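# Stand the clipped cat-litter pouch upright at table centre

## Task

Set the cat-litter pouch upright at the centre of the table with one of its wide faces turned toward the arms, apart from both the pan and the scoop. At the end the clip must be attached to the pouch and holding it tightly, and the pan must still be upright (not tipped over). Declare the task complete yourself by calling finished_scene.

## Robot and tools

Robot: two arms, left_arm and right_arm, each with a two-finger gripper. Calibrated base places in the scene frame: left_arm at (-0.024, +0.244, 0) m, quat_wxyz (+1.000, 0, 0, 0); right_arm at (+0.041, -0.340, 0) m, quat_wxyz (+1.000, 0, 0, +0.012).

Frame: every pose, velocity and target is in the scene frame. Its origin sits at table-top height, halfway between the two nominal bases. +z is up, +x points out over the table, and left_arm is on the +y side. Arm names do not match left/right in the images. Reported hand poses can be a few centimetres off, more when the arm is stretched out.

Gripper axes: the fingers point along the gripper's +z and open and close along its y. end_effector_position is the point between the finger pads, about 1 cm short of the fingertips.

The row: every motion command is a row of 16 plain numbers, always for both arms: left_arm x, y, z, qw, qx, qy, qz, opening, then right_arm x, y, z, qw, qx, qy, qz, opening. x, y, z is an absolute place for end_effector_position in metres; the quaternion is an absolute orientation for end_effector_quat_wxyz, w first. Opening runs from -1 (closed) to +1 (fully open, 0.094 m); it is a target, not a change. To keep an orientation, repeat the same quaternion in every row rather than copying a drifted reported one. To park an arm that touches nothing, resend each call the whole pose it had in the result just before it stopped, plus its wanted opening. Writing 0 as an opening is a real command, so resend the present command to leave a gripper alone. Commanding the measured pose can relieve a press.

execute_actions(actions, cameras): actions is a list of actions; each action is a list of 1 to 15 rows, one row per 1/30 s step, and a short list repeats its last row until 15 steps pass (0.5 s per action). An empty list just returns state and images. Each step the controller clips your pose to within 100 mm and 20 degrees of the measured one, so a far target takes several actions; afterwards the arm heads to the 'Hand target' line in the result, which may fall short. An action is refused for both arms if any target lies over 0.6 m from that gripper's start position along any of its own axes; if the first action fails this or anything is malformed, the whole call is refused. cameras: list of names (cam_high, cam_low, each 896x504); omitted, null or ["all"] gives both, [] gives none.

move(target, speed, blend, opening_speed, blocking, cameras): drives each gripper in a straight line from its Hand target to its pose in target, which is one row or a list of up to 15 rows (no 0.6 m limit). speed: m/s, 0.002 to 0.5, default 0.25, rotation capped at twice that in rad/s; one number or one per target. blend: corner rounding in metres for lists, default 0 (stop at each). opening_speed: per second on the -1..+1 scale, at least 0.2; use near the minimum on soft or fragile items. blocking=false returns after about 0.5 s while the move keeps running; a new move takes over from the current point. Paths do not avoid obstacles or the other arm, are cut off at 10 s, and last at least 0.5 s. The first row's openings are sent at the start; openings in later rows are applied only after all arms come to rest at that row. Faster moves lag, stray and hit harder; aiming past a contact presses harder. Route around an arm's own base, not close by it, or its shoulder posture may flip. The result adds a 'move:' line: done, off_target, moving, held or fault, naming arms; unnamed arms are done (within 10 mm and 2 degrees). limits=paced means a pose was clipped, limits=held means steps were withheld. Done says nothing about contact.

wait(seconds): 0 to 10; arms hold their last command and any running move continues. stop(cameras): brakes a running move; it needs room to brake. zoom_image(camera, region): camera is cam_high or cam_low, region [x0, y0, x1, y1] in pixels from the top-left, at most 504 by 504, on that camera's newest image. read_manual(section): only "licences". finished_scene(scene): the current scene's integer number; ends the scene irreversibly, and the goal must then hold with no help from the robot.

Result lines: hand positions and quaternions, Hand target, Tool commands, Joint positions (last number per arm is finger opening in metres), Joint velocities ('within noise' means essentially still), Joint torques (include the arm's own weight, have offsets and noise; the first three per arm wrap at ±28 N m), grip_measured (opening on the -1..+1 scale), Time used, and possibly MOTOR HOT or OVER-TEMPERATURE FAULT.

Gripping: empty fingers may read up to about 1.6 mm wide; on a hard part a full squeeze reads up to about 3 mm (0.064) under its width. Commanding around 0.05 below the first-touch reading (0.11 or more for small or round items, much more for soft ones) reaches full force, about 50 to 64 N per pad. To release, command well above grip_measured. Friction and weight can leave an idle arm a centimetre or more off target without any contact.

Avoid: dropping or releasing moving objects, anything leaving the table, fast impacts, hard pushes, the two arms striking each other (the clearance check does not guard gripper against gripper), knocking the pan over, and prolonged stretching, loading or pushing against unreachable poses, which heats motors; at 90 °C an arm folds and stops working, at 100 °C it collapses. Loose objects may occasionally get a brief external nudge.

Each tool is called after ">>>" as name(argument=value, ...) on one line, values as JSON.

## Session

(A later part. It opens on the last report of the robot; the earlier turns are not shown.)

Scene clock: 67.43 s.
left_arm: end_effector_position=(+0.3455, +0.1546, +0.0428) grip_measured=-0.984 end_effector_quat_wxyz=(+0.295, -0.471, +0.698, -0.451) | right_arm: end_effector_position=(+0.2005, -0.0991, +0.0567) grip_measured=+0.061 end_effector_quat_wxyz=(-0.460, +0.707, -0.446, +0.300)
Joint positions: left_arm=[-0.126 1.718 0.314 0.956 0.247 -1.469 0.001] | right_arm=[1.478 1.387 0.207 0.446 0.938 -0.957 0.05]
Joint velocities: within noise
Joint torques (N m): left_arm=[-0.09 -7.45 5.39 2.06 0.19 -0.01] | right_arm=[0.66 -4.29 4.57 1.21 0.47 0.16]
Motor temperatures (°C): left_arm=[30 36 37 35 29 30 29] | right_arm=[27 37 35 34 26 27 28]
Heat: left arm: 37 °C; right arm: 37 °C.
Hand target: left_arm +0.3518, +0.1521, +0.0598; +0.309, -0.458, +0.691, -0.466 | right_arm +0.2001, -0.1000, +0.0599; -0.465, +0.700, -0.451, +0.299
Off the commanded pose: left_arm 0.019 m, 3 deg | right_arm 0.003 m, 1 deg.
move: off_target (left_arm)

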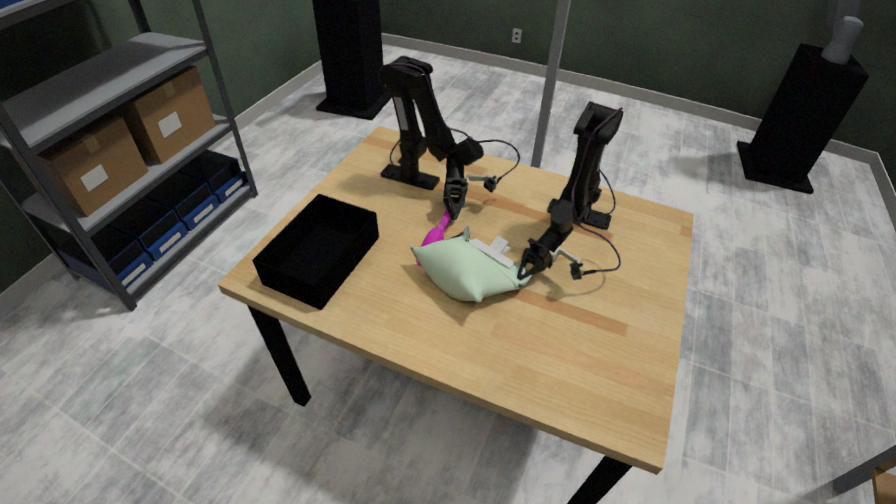

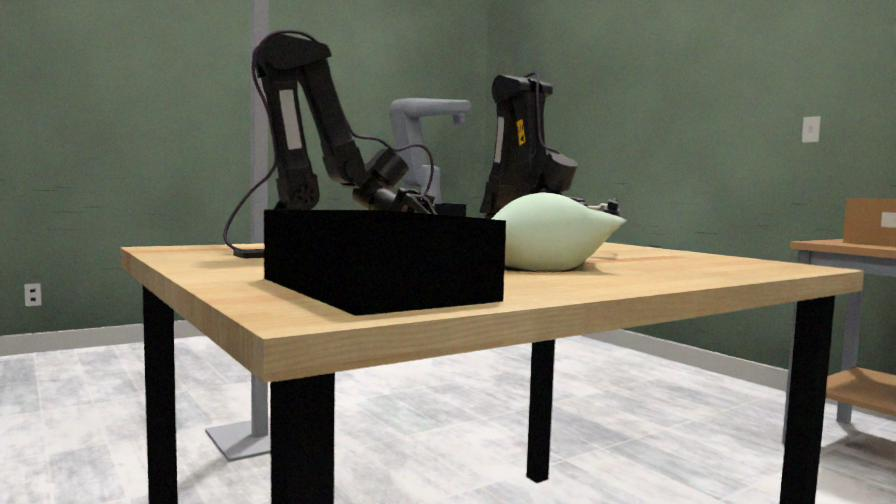

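>>> move(target=[[0.352,0.152,0.060,0.3086,-0.4575,0.6913,-0.4663,-1.0,0.17,-0.12,0.11,0.4642,-0.6997,0.4509,-0.2988,0.06],[0.352,0.148,0.10,0.3086,-0.4575,0.6913,-0.4663,-1.0,0.17,-0.12,0.11,0.4642,-0.6997,0.4509,-0.2988,0.06]], speed=0.08)

>>> zoom_image(camera="cam_high", region=[400, 180, 560, 300])

>>> zoom_image(camera="cam_low", region=[460, 150, 660, 290])

Scene clock: 70.63 s.
left_arm: end_effector_position=(+0.3393, +0.1517, +0.0699) grip_measured=-0.984 end_effector_quat_wxyz=(+0.284, -0.477, +0.707, -0.438) | right_arm: end_effector_position=(+0.1710, -0.1255, +0.1002) grip_measured=+0.061 end_effector_quat_wxyz=(-0.455, +0.710, -0.445, +0.302)
Joint positions: left_arm=[-0.143 1.5 0.355 0.659 0.231 -1.469 0.001] | right_arm=[1.665 1.03 0.318 -0.261 1.06 -0.69 0.05]
Joint velocities: within noise
Joint torques (N m): left_arm=[-0.13 -7.23 8.06 2.17 0.14 -0.02] | right_arm=[0.53 -0.94 8.47 0.91 0.59 0.2]
Motor temperatures (°C): left_arm=[30 36 37 35 29 30 29] | right_arm=[27 37 35 34 26 27 28]
Heat: left arm: 37 °C; right arm: 37 °C.
Hand target: left_arm +0.3510, +0.1481, +0.0999; +0.309, -0.457, +0.691, -0.466 | right_arm +0.1701, -0.1201, +0.1099; -0.465, +0.701, -0.451, +0.299
Off the commanded pose: left_arm 0.033 m, 5 deg | right_arm 0.011 m, 2 deg.
move: off_target (left_arm, right_arm)

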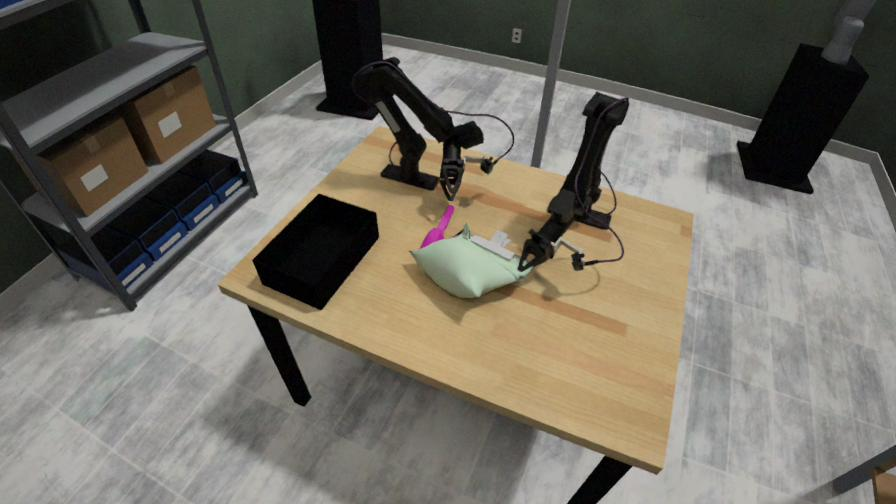

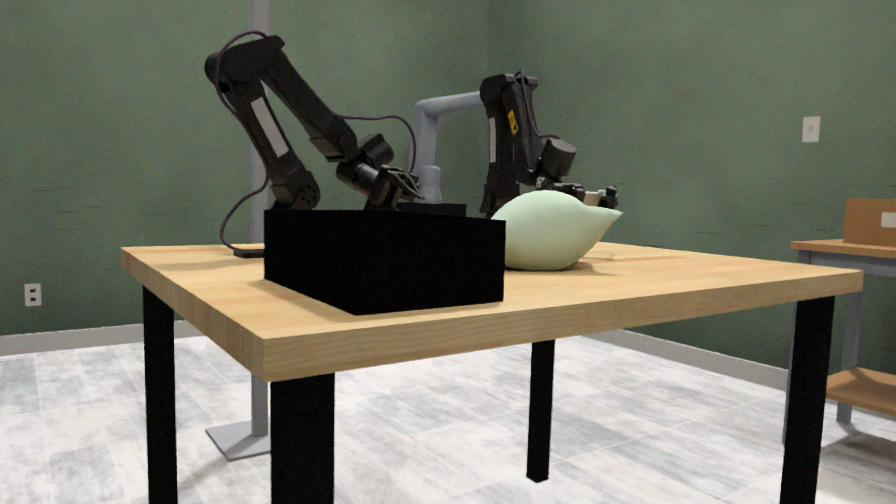

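Scaled by 3.150.

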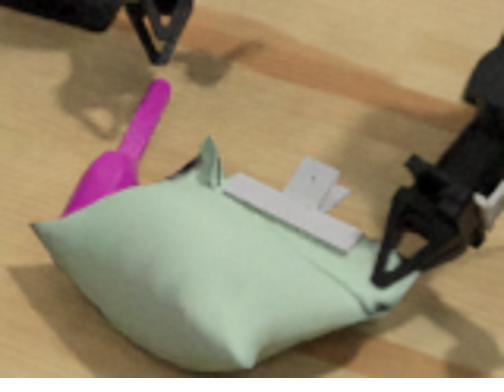

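Scaled by 2.520.

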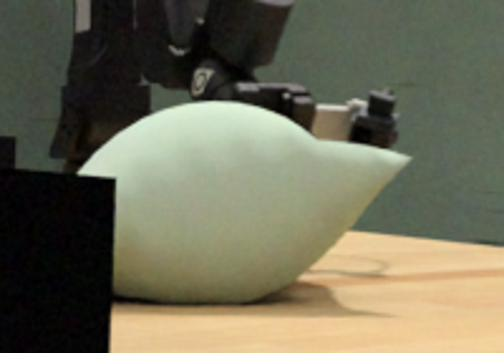

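>>> move(target=[0.345,0.143,0.150,0.23327,-0.50022,0.75575,-0.35243,-1.0,0.17,-0.12,0.11,0.4642,-0.6997,0.4509,-0.2988,0.06], speed=0.05)

>>> zoom_image(camera="cam_high", region=[400, 180, 560, 300])

>>> zoom_image(camera="cam_low", region=[460, 150, 660, 290])

Scene clock: 74.77 s.
left_arm: end_effector_position=(+0.3356, +0.1498, +0.1174) grip_measured=-0.984 end_effector_quat_wxyz=(+0.214, -0.516, +0.766, -0.320) | right_arm: end_effector_position=(+0.1711, -0.1257, +0.1002) grip_measured=+0.061 end_effector_quat_wxyz=(-0.454, +0.710, -0.445, +0.302)
Joint positions: left_arm=[-0.194 1.338 0.763 -0.216 0.137 -1.435 0.001] | right_arm=[1.665 1.03 0.318 -0.262 1.06 -0.689 0.05]
Joint velocities: within noise
Joint torques (N m): left_arm=[-0.27 -7.36 11.1 1.68 0.22 0] | right_arm=[0.81 -0.96 8.53 0.94 0.62 0.21]
Motor temperatures (°C): left_arm=[30 36 38 35 29 30 29] | right_arm=[27 36 35 33 26 27 28]
Heat: left arm: 38 °C; right arm: 36 °C.
Hand target: left_arm +0.3440, +0.1433, +0.1497; +0.233, -0.500, +0.756, -0.352 | right_arm +0.1701, -0.1201, +0.1098; -0.465, +0.701, -0.451, +0.299
Off the commanded pose: left_arm 0.035 m, 5 deg | right_arm 0.011 m, 2 deg.
move: off_target (left_arm, right_arm)

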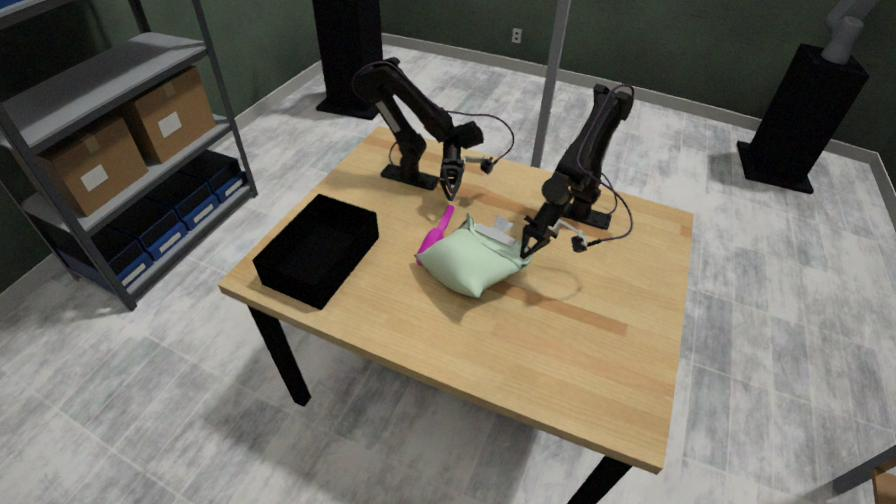

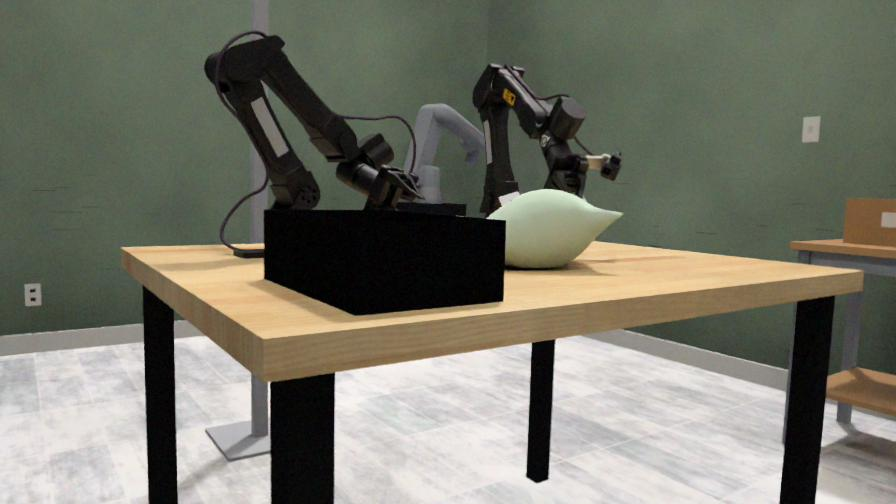

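Scaled by 3.150.

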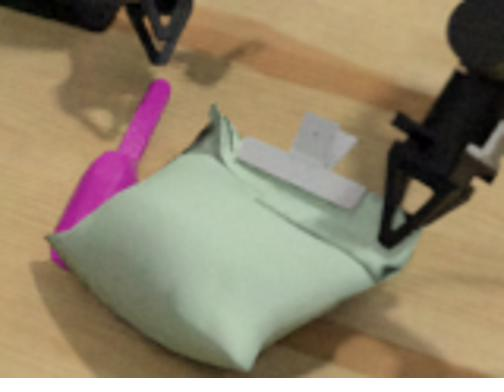

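Scaled by 2.520.

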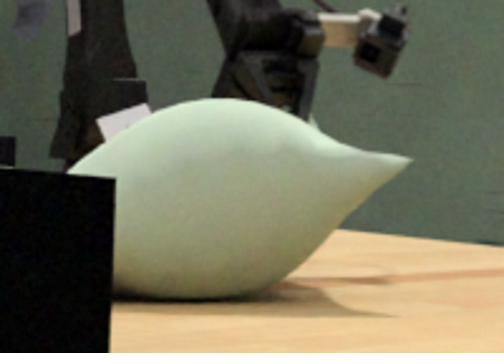

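>>> move(target=[0.340,0.137,0.195,0.15755,-0.588,0.76631,-0.20532,-1.0,0.17,-0.12,0.11,0.4642,-0.6997,0.4509,-0.2988,0.06], speed=0.05)

>>> zoom_image(camera="cam_high", region=[400, 180, 560, 300])

>>> zoom_image(camera="cam_low", region=[460, 150, 660, 290])

Scene clock: 80.23 s.
left_arm: end_effector_position=(+0.3348, +0.1420, +0.1751) grip_measured=-0.984 end_effector_quat_wxyz=(+0.150, -0.592, +0.770, -0.185) | right_arm: end_effector_position=(+0.1711, -0.1257, +0.1002) grip_measured=+0.061 end_effector_quat_wxyz=(-0.454, +0.710, -0.445, +0.302)
Joint positions: left_arm=[-0.293 1.519 1.331 -0.902 -0.027 -1.597 0.001] | right_arm=[1.665 1.03 0.318 -0.262 1.06 -0.689 0.05]
Joint velocities: within noise
Joint torques (N m): left_arm=[-0.31 -6.38 11.33 1.13 0.09 -0.11] | right_arm=[0.64 -0.95 8.47 0.94 0.6 0.14]
Motor temperatures (°C): left_arm=[30 36 40 35 29 30 29] | right_arm=[27 36 36 33 27 27 28]
Heat: left arm: 40 °C; right arm: 36 °C.
Hand target: left_arm +0.3394, +0.1372, +0.1949; +0.158, -0.588, +0.766, -0.206 | right_arm +0.1701, -0.1201, +0.1099; -0.465, +0.701, -0.451, +0.299
Off the commanded pose: left_arm 0.021 m, 3 deg | right_arm 0.011 m, 2 deg.
move: off_target (left_arm, right_arm)

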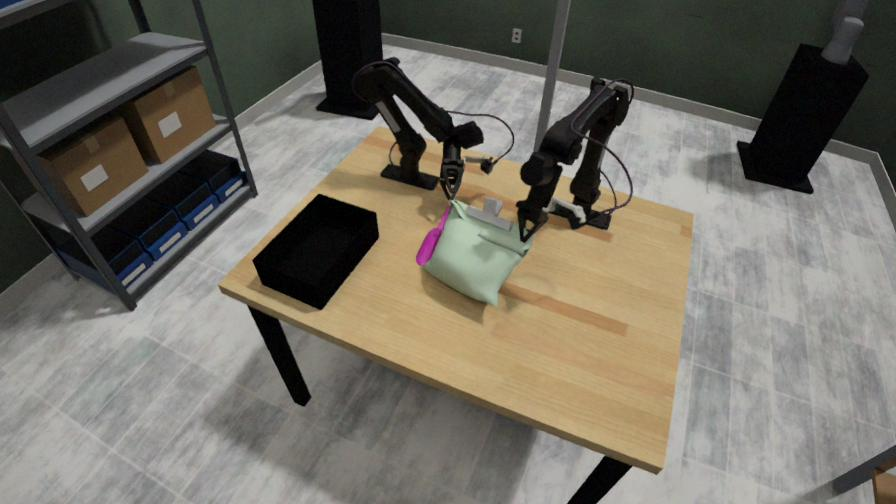

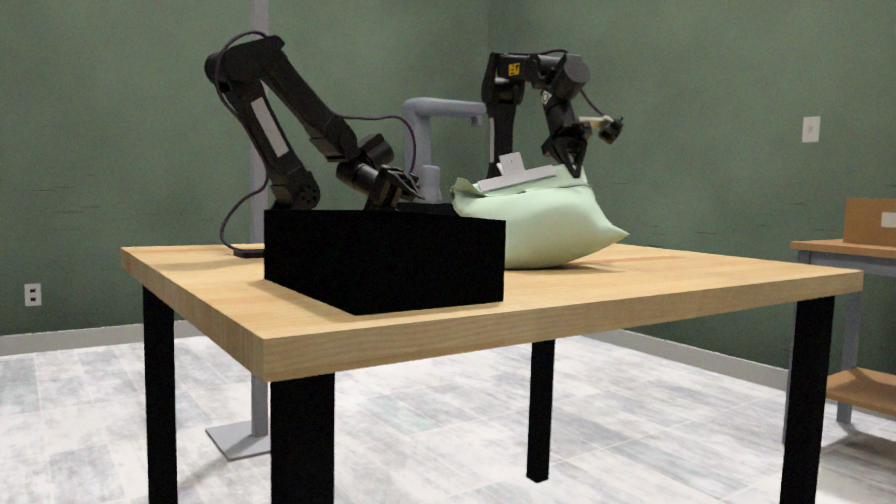

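Scaled by 3.150.

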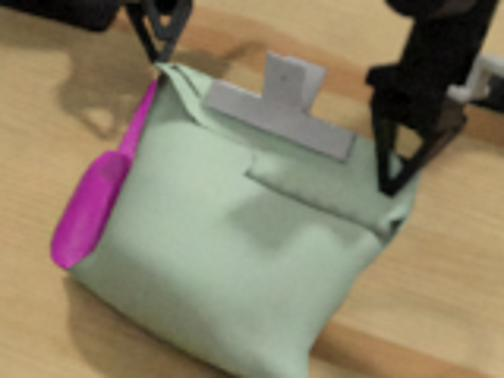

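Scaled by 2.520.

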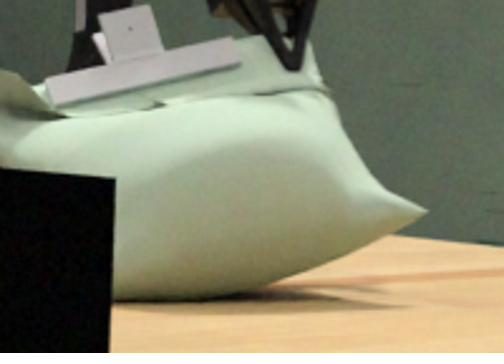

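>>> move(target=[0.335,0.132,0.235,0.07204,-0.54721,0.82675,-0.10885,-1.0,0.17,-0.12,0.11,0.4642,-0.6997,0.4509,-0.2988,0.06], speed=0.05)

>>> zoom_image(camera="cam_high", region=[400, 180, 560, 300])

>>> zoom_image(camera="cam_low", region=[460, 150, 660, 290])

Scene clock: 84.60 s.
left_arm: end_effector_position=(+0.3285, +0.1387, +0.2111) grip_measured=-0.984 end_effector_quat_wxyz=(+0.058, -0.556, +0.826, -0.072) | right_arm: end_effector_position=(+0.1711, -0.1257, +0.1001) grip_measured=+0.061 end_effector_quat_wxyz=(-0.454, +0.710, -0.445, +0.302)
Joint positions: left_arm=[-0.293 1.813 1.898 -1.471 0 -1.478 0.001] | right_arm=[1.665 1.03 0.318 -0.262 1.06 -0.689 0.05]
Joint velocities: within noise
Joint torques (N m): left_arm=[-0.01 -9.43 11.41 0.76 0.31 0.16] | right_arm=[0.42 -0.83 8.53 0.86 0.59 0.13]
Motor temperatures (°C): left_arm=[30 37 41 35 29 30 29] | right_arm=[27 36 36 33 27 27 28]
Heat: left arm: 41 °C; right arm: 36 °C.
Hand target: left_arm +0.3339, +0.1324, +0.2350; +0.073, -0.547, +0.827, -0.109 | right_arm +0.1701, -0.1201, +0.1098; -0.465, +0.701, -0.451, +0.299
Off the commanded pose: left_arm 0.026 m, 5 deg | right_arm 0.011 m, 2 deg.
move: off_target (left_arm, right_arm)

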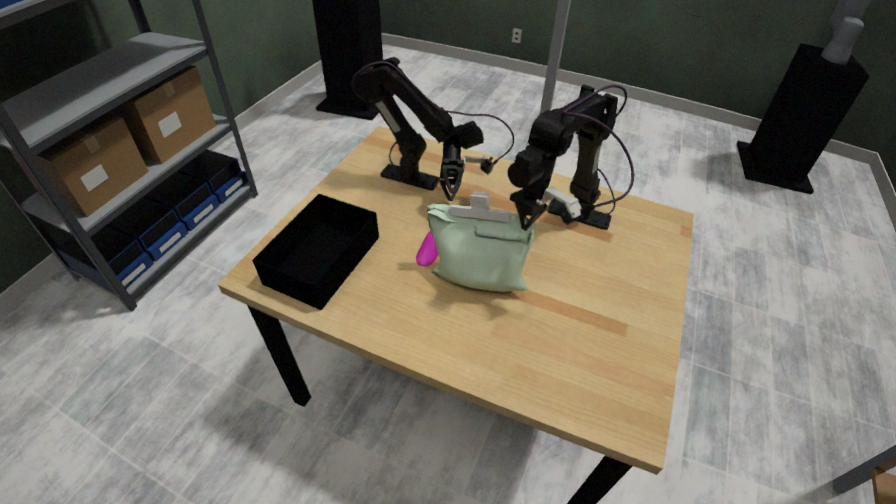

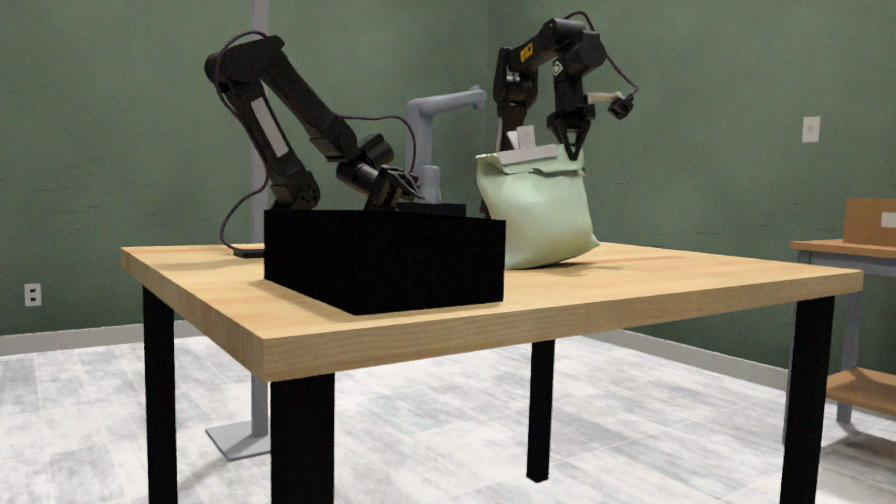

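Scaled by 3.150.

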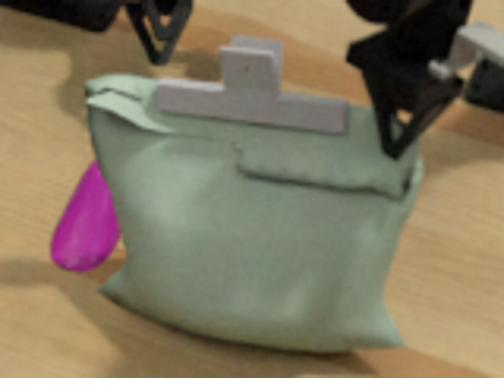

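Scaled by 2.520.

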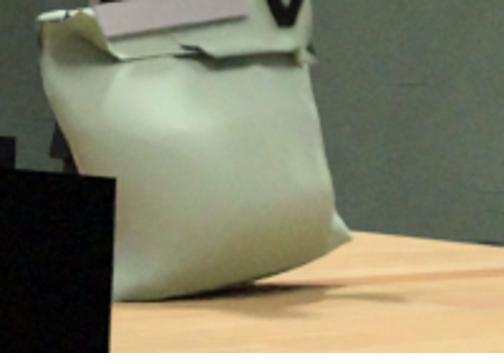

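>>> move(target=[[0.335,0.132,0.235,0.07204,-0.54721,0.82675,-0.10885,-1.0,0.165,-0.143,0.12,0,0,1,0,0.3],[0.335,0.132,0.235,0.07204,-0.54721,0.82675,-0.10885,-1.0,0.165,-0.143,0.045,0,0,1,0,0.3]], speed=0.25)

>>> zoom_image(camera="cam_high", region=[400, 150, 560, 300])

Scene clock: 91.50 s.
left_arm: end_effector_position=(+0.3282, +0.1387, +0.2111) grip_measured=-0.984 end_effector_quat_wxyz=(+0.058, -0.556, +0.826, -0.071) | right_arm: end_effector_position=(+0.1645, -0.1405, +0.0497) grip_measured=+0.298 end_effector_quat_wxyz=(+0.001, -0.006, +1.000, +0.004)
Joint positions: left_arm=[-0.293 1.813 1.898 -1.472 0.001 -1.477 0.001] | right_arm=[0.986 1.475 0.898 -0.986 -0.002 0.997 0.061]
Joint velocities: within noise
Joint torques (N m): left_arm=[0.09 -9.18 11.51 0.76 0.27 0.16] | right_arm=[-0.49 -4.37 4.44 0.26 -0.02 -0.02]
Motor temperatures (°C): left_arm=[30 37 41 34 29 30 29] | right_arm=[27 36 36 32 27 27 28]
Heat: left arm: 41 °C; right arm: 36 °C.
Hand target: left_arm +0.3339, +0.1324, +0.2349; +0.073, -0.547, +0.827, -0.109 | right_arm +0.1649, -0.1431, +0.0451; +0.000, +0.000, +1.000, +0.000
Off the commanded pose: left_arm 0.026 m, 5 deg | right_arm 0.005 m, 1 deg.
move: off_target (left_arm)

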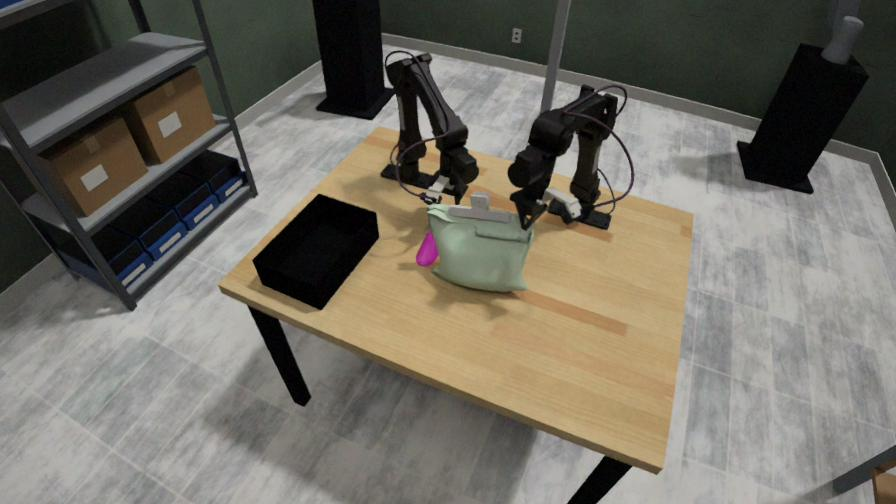

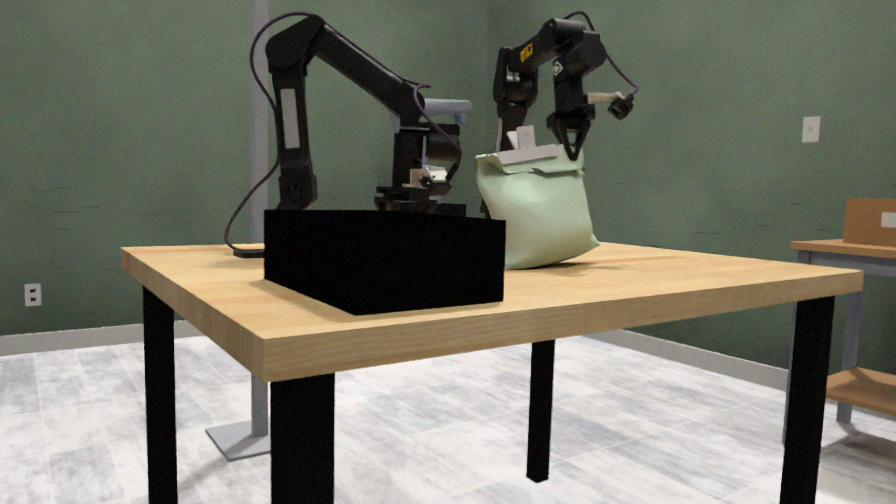

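Scaled by 3.150.

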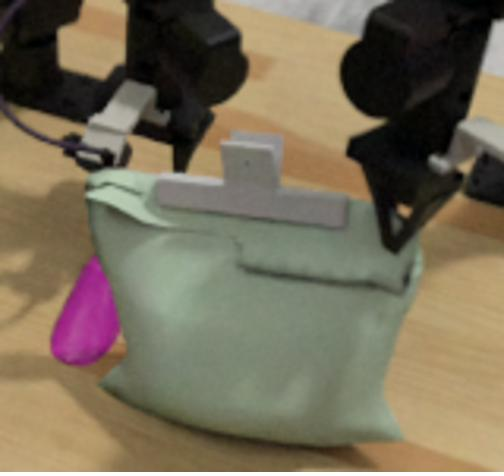

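>>> move(target=[[0.335,0.132,0.235,0.07204,-0.54721,0.82675,-0.10885,-1.0,0.165,-0.145,0.024,0,0,1,0,0.3],[0.335,0.132,0.235,0.07204,-0.54721,0.82675,-0.10885,-1.0,0.165,-0.145,0.024,0,0,1,0,-1.0]], speed=0.08, opening_speed=1.0, cameras=["cam_high"])

Scene clock: 94.20 s.
left_arm: end_effector_position=(+0.3281, +0.1387, +0.2111) grip_measured=-0.984 end_effector_quat_wxyz=(+0.057, -0.556, +0.826, -0.071) | right_arm: end_effector_position=(+0.1655, -0.1399, +0.0299) grip_measured=-0.549 end_effector_quat_wxyz=(+0.003, -0.004, +1.000, +0.008)
Joint positions: left_arm=[-0.293 1.813 1.898 -1.472 0.001 -1.477 0.001] | right_arm=[0.982 1.5 0.836 -0.89 -0.004 0.999 0.021]
Joint velocities: within noise
Joint torques (N m): left_arm=[0.02 -9.24 11.41 0.77 0.31 0.11] | right_arm=[-0.23 -4.12 4.11 0.24 0.02 -0.04]
Motor temperatures (°C): left_arm=[30 37 41 34 29 30 29] | right_arm=[27 36 36 32 27 27 28]
Heat: left arm: 41 °C; right arm: 36 °C.
Hand target: left_arm +0.3338, +0.1325, +0.2349; +0.073, -0.547, +0.827, -0.109 | right_arm +0.1648, -0.1450, +0.0242; +0.000, +0.000, +1.000, +0.000
Off the commanded pose: left_arm 0.026 m, 5 deg | right_arm 0.008 m, 1 deg.
move: off_target (left_arm)
Images, in order (width x height): cam_high 896x504.

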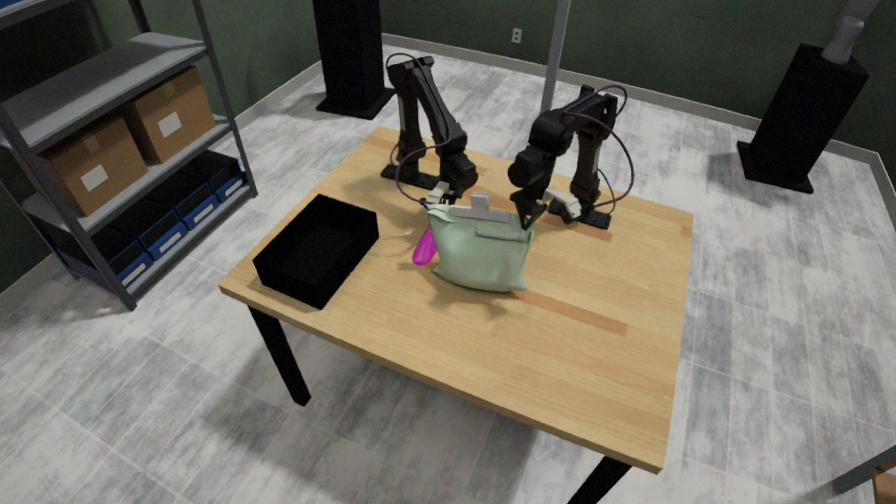

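>>> move(target=[[0.335,0.132,0.235,0.07204,-0.54721,0.82675,-0.10885,-1.0,0.165,-0.145,0.035,0,0,1,0,-1.0],[0.335,0.132,0.235,0.07204,-0.54721,0.82675,-0.10885,-1.0,0.155,-0.215,0.035,0,0,1,0,-1.0],[0.335,0.132,0.235,0.07204,-0.54721,0.82675,-0.10885,-1.0,0.155,-0.215,0.024,0,0,1,0,-1.0],[0.335,0.132,0.235,0.07204,-0.54721,0.82675,-0.10885,-1.0,0.155,-0.215,0.024,0,0,1,0,0.3]], speed=0.1, opening_speed=1.0, cameras=["cam_high"])

Scene clock: 97.43 s.
left_arm: end_effector_position=(+0.3281, +0.1387, +0.2111) grip_measured=-0.984 end_effector_quat_wxyz=(+0.057, -0.556, +0.826, -0.071) | right_arm: end_effector_position=(+0.1553, -0.2108, +0.0283) grip_measured=+0.298 end_effector_quat_wxyz=(-0.002, +0.000, +1.000, +0.004)
Joint positions: left_arm=[-0.293 1.813 1.898 -1.472 0.001 -1.477 0.001] | right_arm=[0.807 1.25 0.635 -0.952 -0.008 0.83 0.061]
Joint velocities: within noise
Joint torques (N m): left_arm=[-0.1 -9.07 11.49 0.83 0.28 0.13] | right_arm=[-0.84 -2.91 4.1 0.24 0.04 -0.08]
Motor temperatures (°C): left_arm=[30 37 41 33 29 30 29] | right_arm=[27 36 36 31 27 27 28]
Heat: left arm: 41 °C; right arm: 36 °C.
Hand target: left_arm +0.3338, +0.1325, +0.2349; +0.073, -0.547, +0.827, -0.109 | right_arm +0.1549, -0.2150, +0.0241; +0.000, +0.000, +1.000, +0.000
Off the commanded pose: left_arm 0.026 m, 5 deg | right_arm 0.006 m, 1 deg.
move: off_target (left_arm)
Images, in order (width x height): cam_high 896x504.

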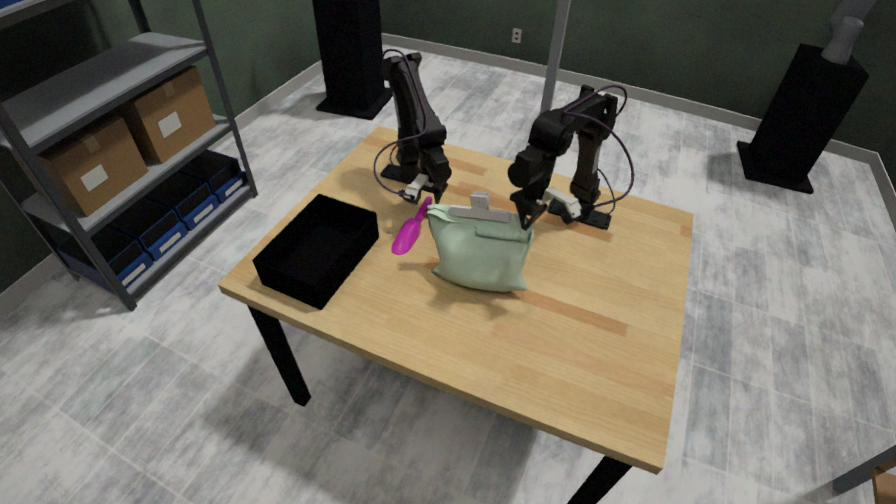

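>>> move(target=[[0.335,0.132,0.238,0.07204,-0.54721,0.82675,-0.10885,-1.0,0.155,-0.215,0.12,0,0,1,0,0.3],[0.262,0.098,0.240,0.04358,-0.4981,0.86273,-0.07548,-1.0,0.14,-0.26,0.16,0,0,1,0,0.3]], speed=0.08)

>>> zoom_image(camera="cam_high", region=[400, 150, 560, 300])

>>> zoom_image(camera="cam_low", region=[420, 90, 640, 290])

Scene clock: 100.63 s.
left_arm: end_effector_position=(+0.2702, +0.1031, +0.2154) grip_measured=-0.984 end_effector_quat_wxyz=(+0.033, -0.508, +0.860, -0.034) | right_arm: end_effector_position=(+0.1374, -0.2586, +0.1516) grip_measured=+0.298 end_effector_quat_wxyz=(+0.005, -0.001, +1.000, +0.009)
Joint positions: left_arm=[-0.46 1.744 1.843 -1.577 -0.019 -1.527 0.001] | right_arm=[0.656 0.997 0.996 -1.551 -0.008 0.679 0.061]
Joint velocities: within noise
Joint torques (N m): left_arm=[-0.77 -12.33 6.99 0.64 0.32 0.09] | right_arm=[-0.94 -1.28 7.77 0.09 0.03 -0.08]
Motor temperatures (°C): left_arm=[30 38 41 33 29 30 29] | right_arm=[27 36 36 31 26 27 28]
Heat: left arm: 41 °C; right arm: 36 °C.
Hand target: left_arm +0.2619, +0.0985, +0.2392; +0.044, -0.498, +0.863, -0.075 | right_arm +0.1404, -0.2595, +0.1587; +0.017, +0.000, +1.000, +0.013
Off the commanded pose: left_arm 0.026 m, 5 deg | right_arm 0.009 m, 1 deg.
joint sent to its limit (right arm) — joint 4 (wrist pitch), lower limit. The joint targets still meet the commanded pose.
move: off_target (left_arm)

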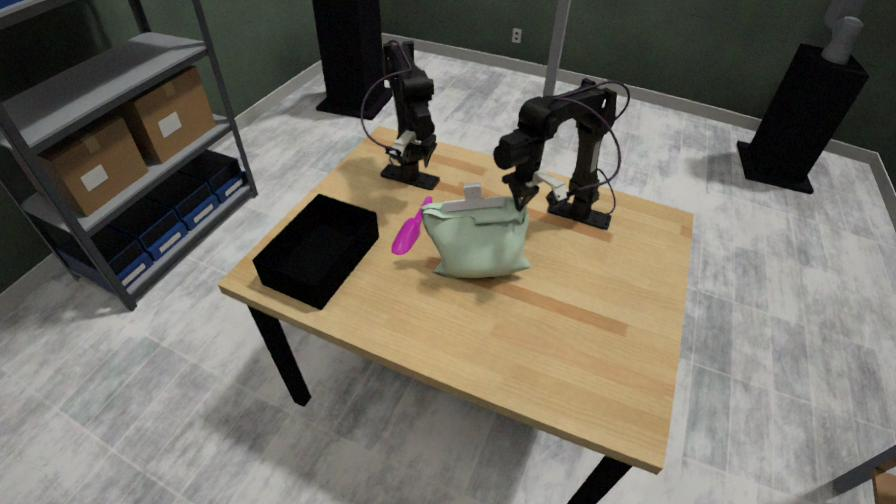

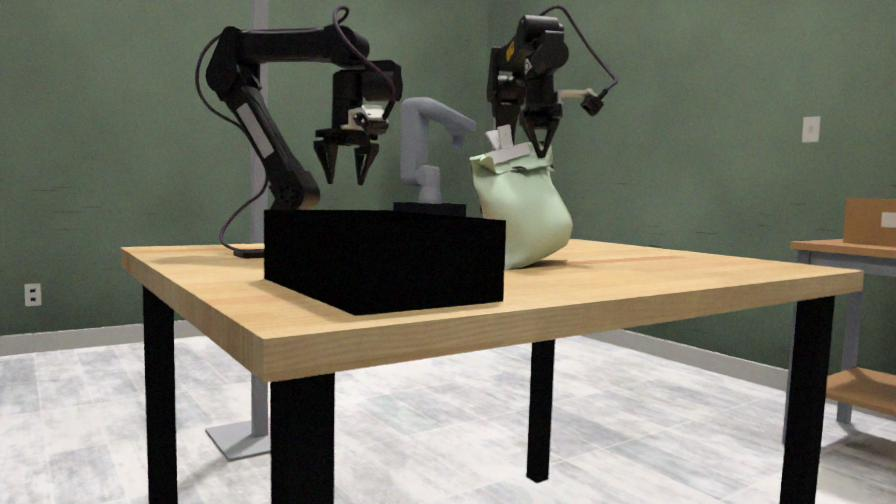

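Scaled by 3.150.

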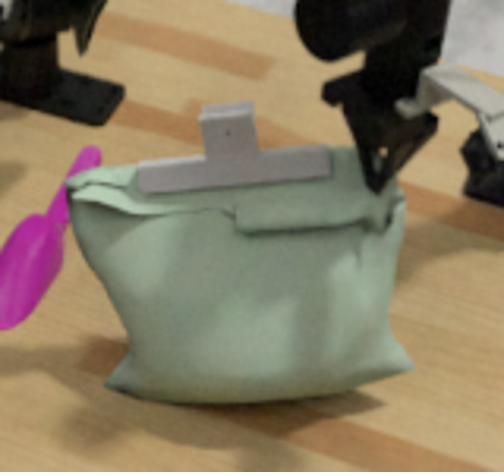

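Scaled by 2.291.

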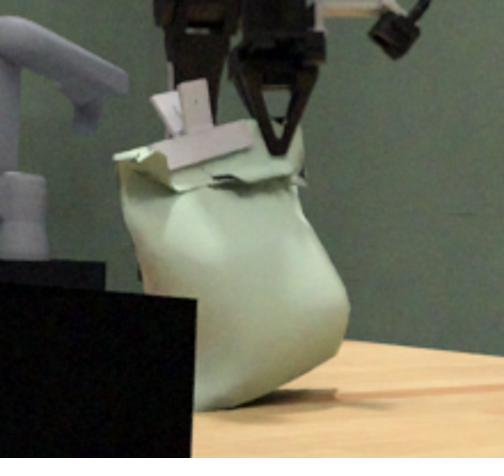

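>>> move(target=[[0.264,0.098,0.225,0.04358,-0.4981,0.86273,-0.07548,-1.0,0.2,-0.23,0.25,0.05,0.3,0.945,0.08,0.2],[0.266,0.098,0.215,0.04358,-0.4981,0.86273,-0.07548,-1.0,0.32,-0.1235,0.262,0.09202,0.52187,0.83516,0.14726,0.2]], speed=0.15, blend=0.03)

>>> zoom_image(camera="cam_high", region=[400, 150, 560, 300])

>>> zoom_image(camera="cam_low", region=[420, 90, 640, 290])

Scene clock: 107.93 s.
left_arm: end_effector_position=(+0.2590, +0.1087, +0.2000) grip_measured=-0.984 end_effector_quat_wxyz=(+0.026, -0.509, +0.860, -0.024) | right_arm: end_effector_position=(+0.3166, -0.1253, +0.2577) grip_measured=+0.202 end_effector_quat_wxyz=(+0.082, +0.523, +0.836, +0.146)
Joint positions: left_arm=[-0.46 1.699 1.729 -1.533 -0.019 -1.527 0.001] | right_arm=[0.666 1.655 1.869 -1.455 0.063 1.797 0.056]
Joint velocities: within noise
Joint torques (N m): left_arm=[-0.34 -10.17 6.39 1.17 0.31 0.16] | right_arm=[0.72 -5.85 8.1 0.73 0.18 -0.03]
Motor temperatures (°C): left_arm=[30 41 40 33 29 30 29] | right_arm=[27 36 37 31 26 27 28]
Heat: left arm: 41 °C; right arm: 37 °C.
Hand target: left_arm +0.2654, +0.0984, +0.2158; +0.044, -0.498, +0.863, -0.074 | right_arm +0.3199, -0.1235, +0.2621; +0.092, +0.522, +0.835, +0.148
Off the commanded pose: left_arm 0.020 m, 6 deg | right_arm 0.006 m, 1 deg.
move: off_target (left_arm)

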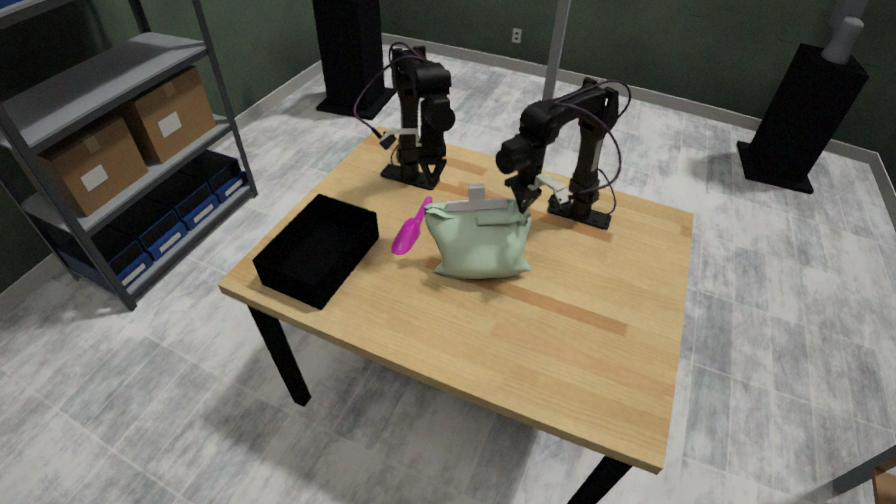

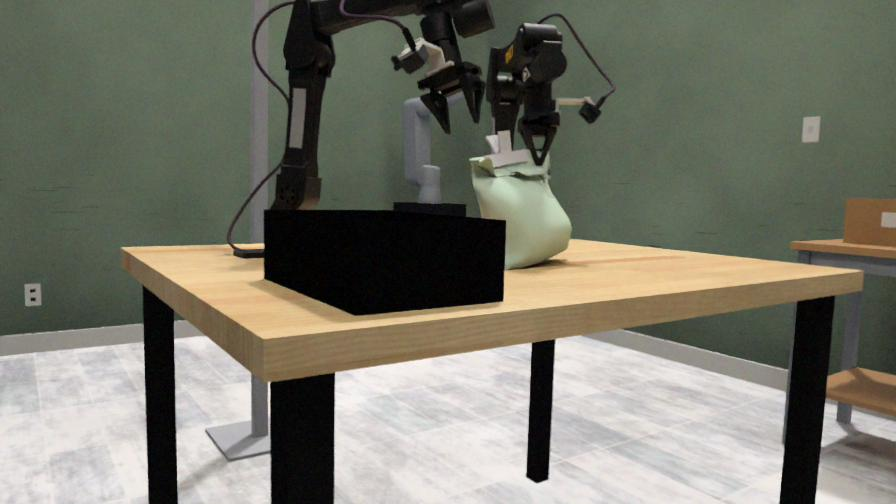

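Scaled by 3.150.

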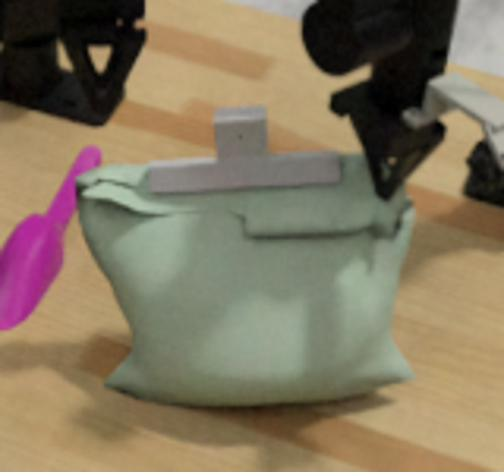

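Scaled by 2.291.

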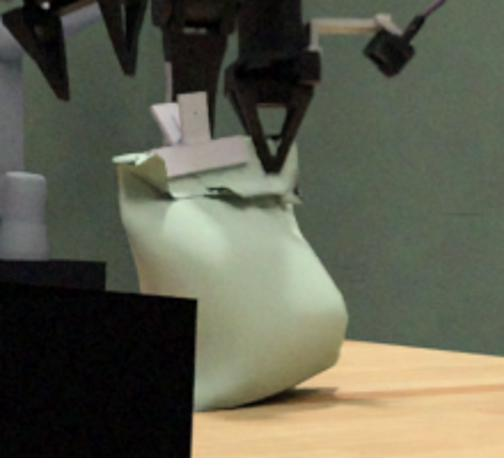

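>>> move(target=[[0.266,0.098,0.215,0.04358,-0.4981,0.86273,-0.07548,-1.0,0.316,-0.115,0.25,0.09202,0.52187,0.83516,0.14726,0.2],[0.266,0.098,0.215,0.04358,-0.4981,0.86273,-0.07548,-1.0,0.342,-0.101,0.170,0.09202,0.52187,0.83516,0.14726,0.2]], speed=0.1)

>>> zoom_image(camera="cam_high", region=[400, 150, 560, 300])

>>> zoom_image(camera="cam_low", region=[420, 90, 640, 290])

Scene clock: 110.07 s.
left_arm: end_effector_position=(+0.2590, +0.1087, +0.2001) grip_measured=-0.984 end_effector_quat_wxyz=(+0.027, -0.509, +0.860, -0.024) | right_arm: end_effector_position=(+0.3407, -0.0949, +0.1794) grip_measured=+0.202 end_effector_quat_wxyz=(+0.088, +0.521, +0.833, +0.163)
Joint positions: left_arm=[-0.46 1.699 1.729 -1.532 -0.019 -1.527 0.001] | right_arm=[0.691 1.676 1.555 -1.084 0.072 1.82 0.056]
Joint velocities: within noise
Joint torques (N m): left_arm=[-0.4 -9.88 6.13 1.17 0.33 0.2] | right_arm=[-0.77 -6.68 4.96 0.81 0.16 -0.13]
Motor temperatures (°C): left_arm=[30 42 40 33 29 30 29] | right_arm=[27 36 37 31 26 27 28]
Heat: left arm: 42 °C; right arm: 37 °C.
Hand target: left_arm +0.2654, +0.0984, +0.2158; +0.044, -0.498, +0.863, -0.075 | right_arm +0.3418, -0.1011, +0.1702; +0.092, +0.522, +0.835, +0.147
Off the commanded pose: left_arm 0.020 m, 6 deg | right_arm 0.011 m, 2 deg.
move: off_target (left_arm, right_arm)

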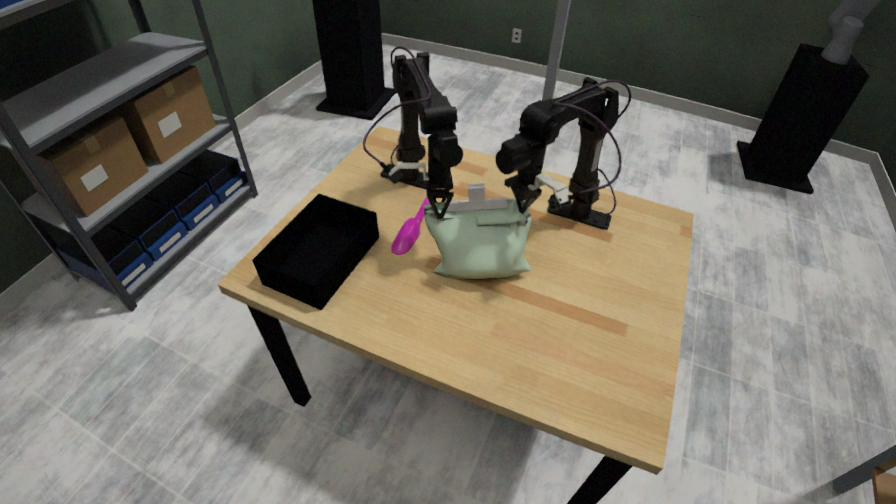

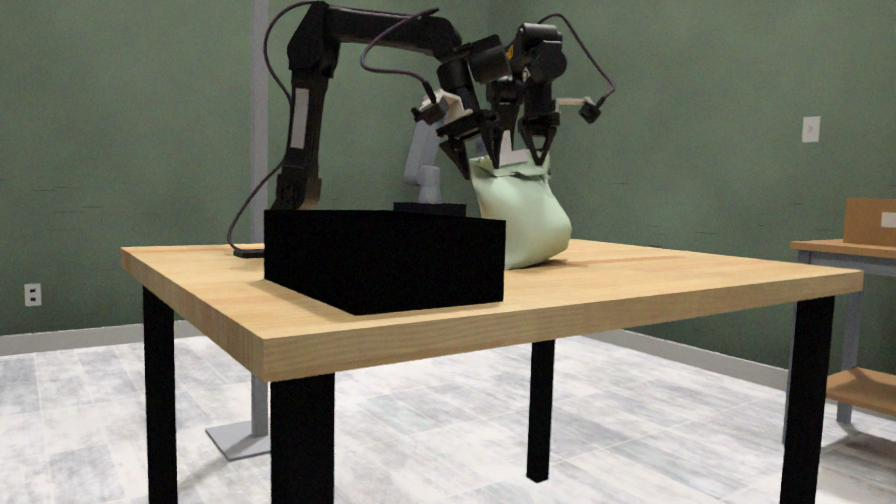

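Scaled by 3.150.

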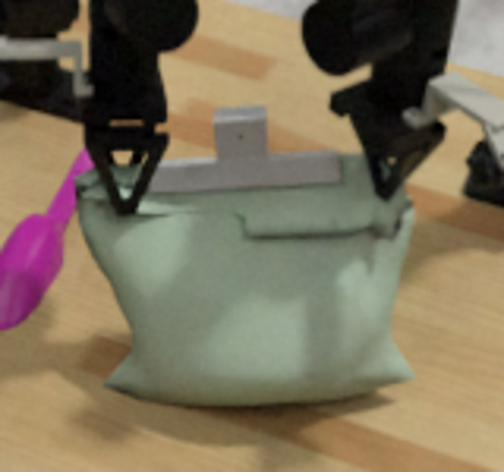

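Scaled by 2.291.

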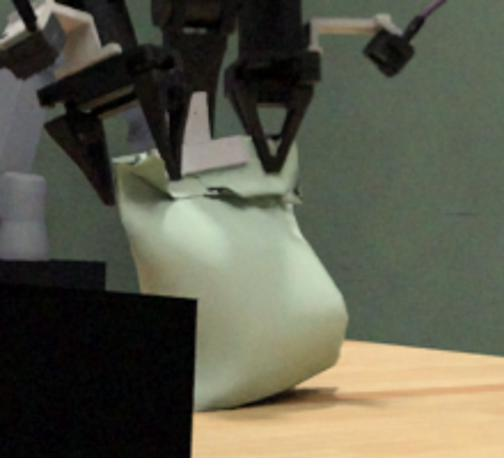

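>>> move(target=[0.266,0.098,0.215,0.04358,-0.4981,0.86273,-0.07548,-1.0,0.342,-0.107,0.170,0.09202,0.52187,0.83516,0.14726,-1.0], speed=0.1, opening_speed=0.6)

>>> zoom_image(camera="cam_high", region=[400, 150, 560, 300])

Scene clock: 112.47 s.
left_arm: end_effector_position=(+0.2593, +0.1086, +0.2002) grip_measured=-0.984 end_effector_quat_wxyz=(+0.027, -0.509, +0.860, -0.024) | right_arm: end_effector_position=(+0.3435, -0.0996, +0.1756) grip_measured=-0.982 end_effector_quat_wxyz=(+0.089, +0.522, +0.833, +0.159)
Joint positions: left_arm=[-0.46 1.699 1.729 -1.531 -0.019 -1.527 0.001] | right_arm=[0.677 1.676 1.542 -1.076 0.071 1.806 0.001]
Joint velocities: within noise
Joint torques (N m): left_arm=[-0.1 -10.36 6.31 1.13 0.31 0.14] | right_arm=[-0.72 -7.69 4.92 0.77 0.08 -0.15]
Motor temperatures (°C): left_arm=[30 43 40 33 29 30 29] | right_arm=[27 37 37 31 26 27 28]
Heat: left arm: 43 °C; right arm: 37 °C.
Hand target: left_arm +0.2654, +0.0985, +0.2158; +0.044, -0.498, +0.863, -0.075 | right_arm +0.3420, -0.1069, +0.1701; +0.092, +0.522, +0.835, +0.147
Off the commanded pose: left_arm 0.019 m, 6 deg | right_arm 0.009 m, 1 deg.
move: off_target (left_arm)

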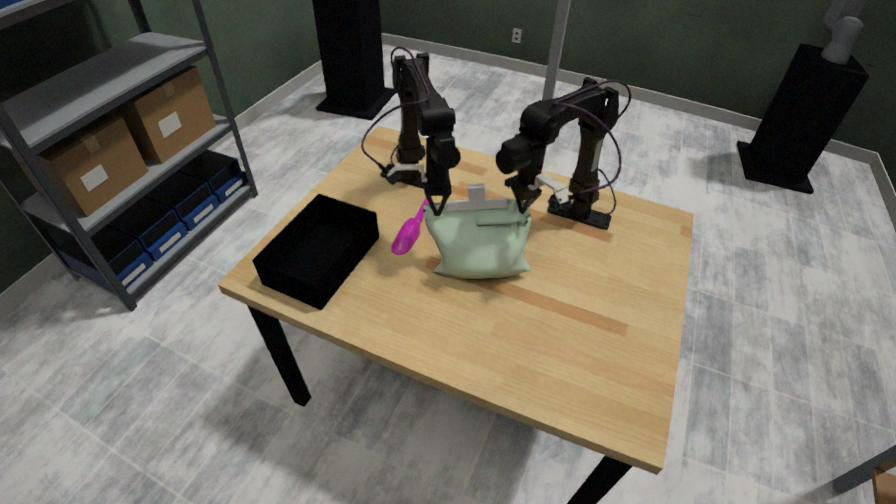

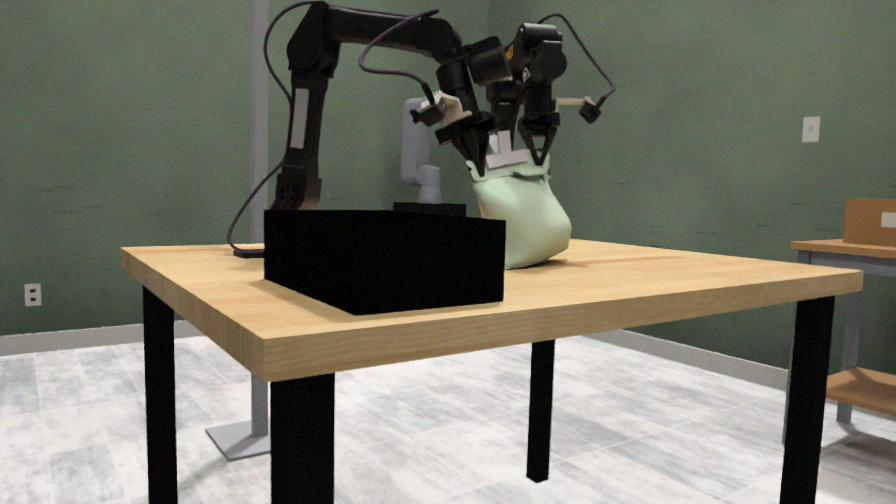

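Scaled by 3.150.

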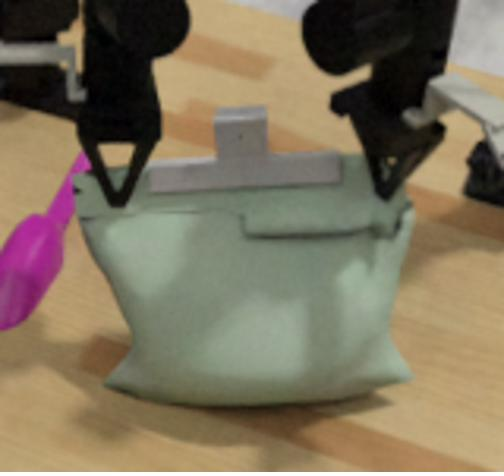

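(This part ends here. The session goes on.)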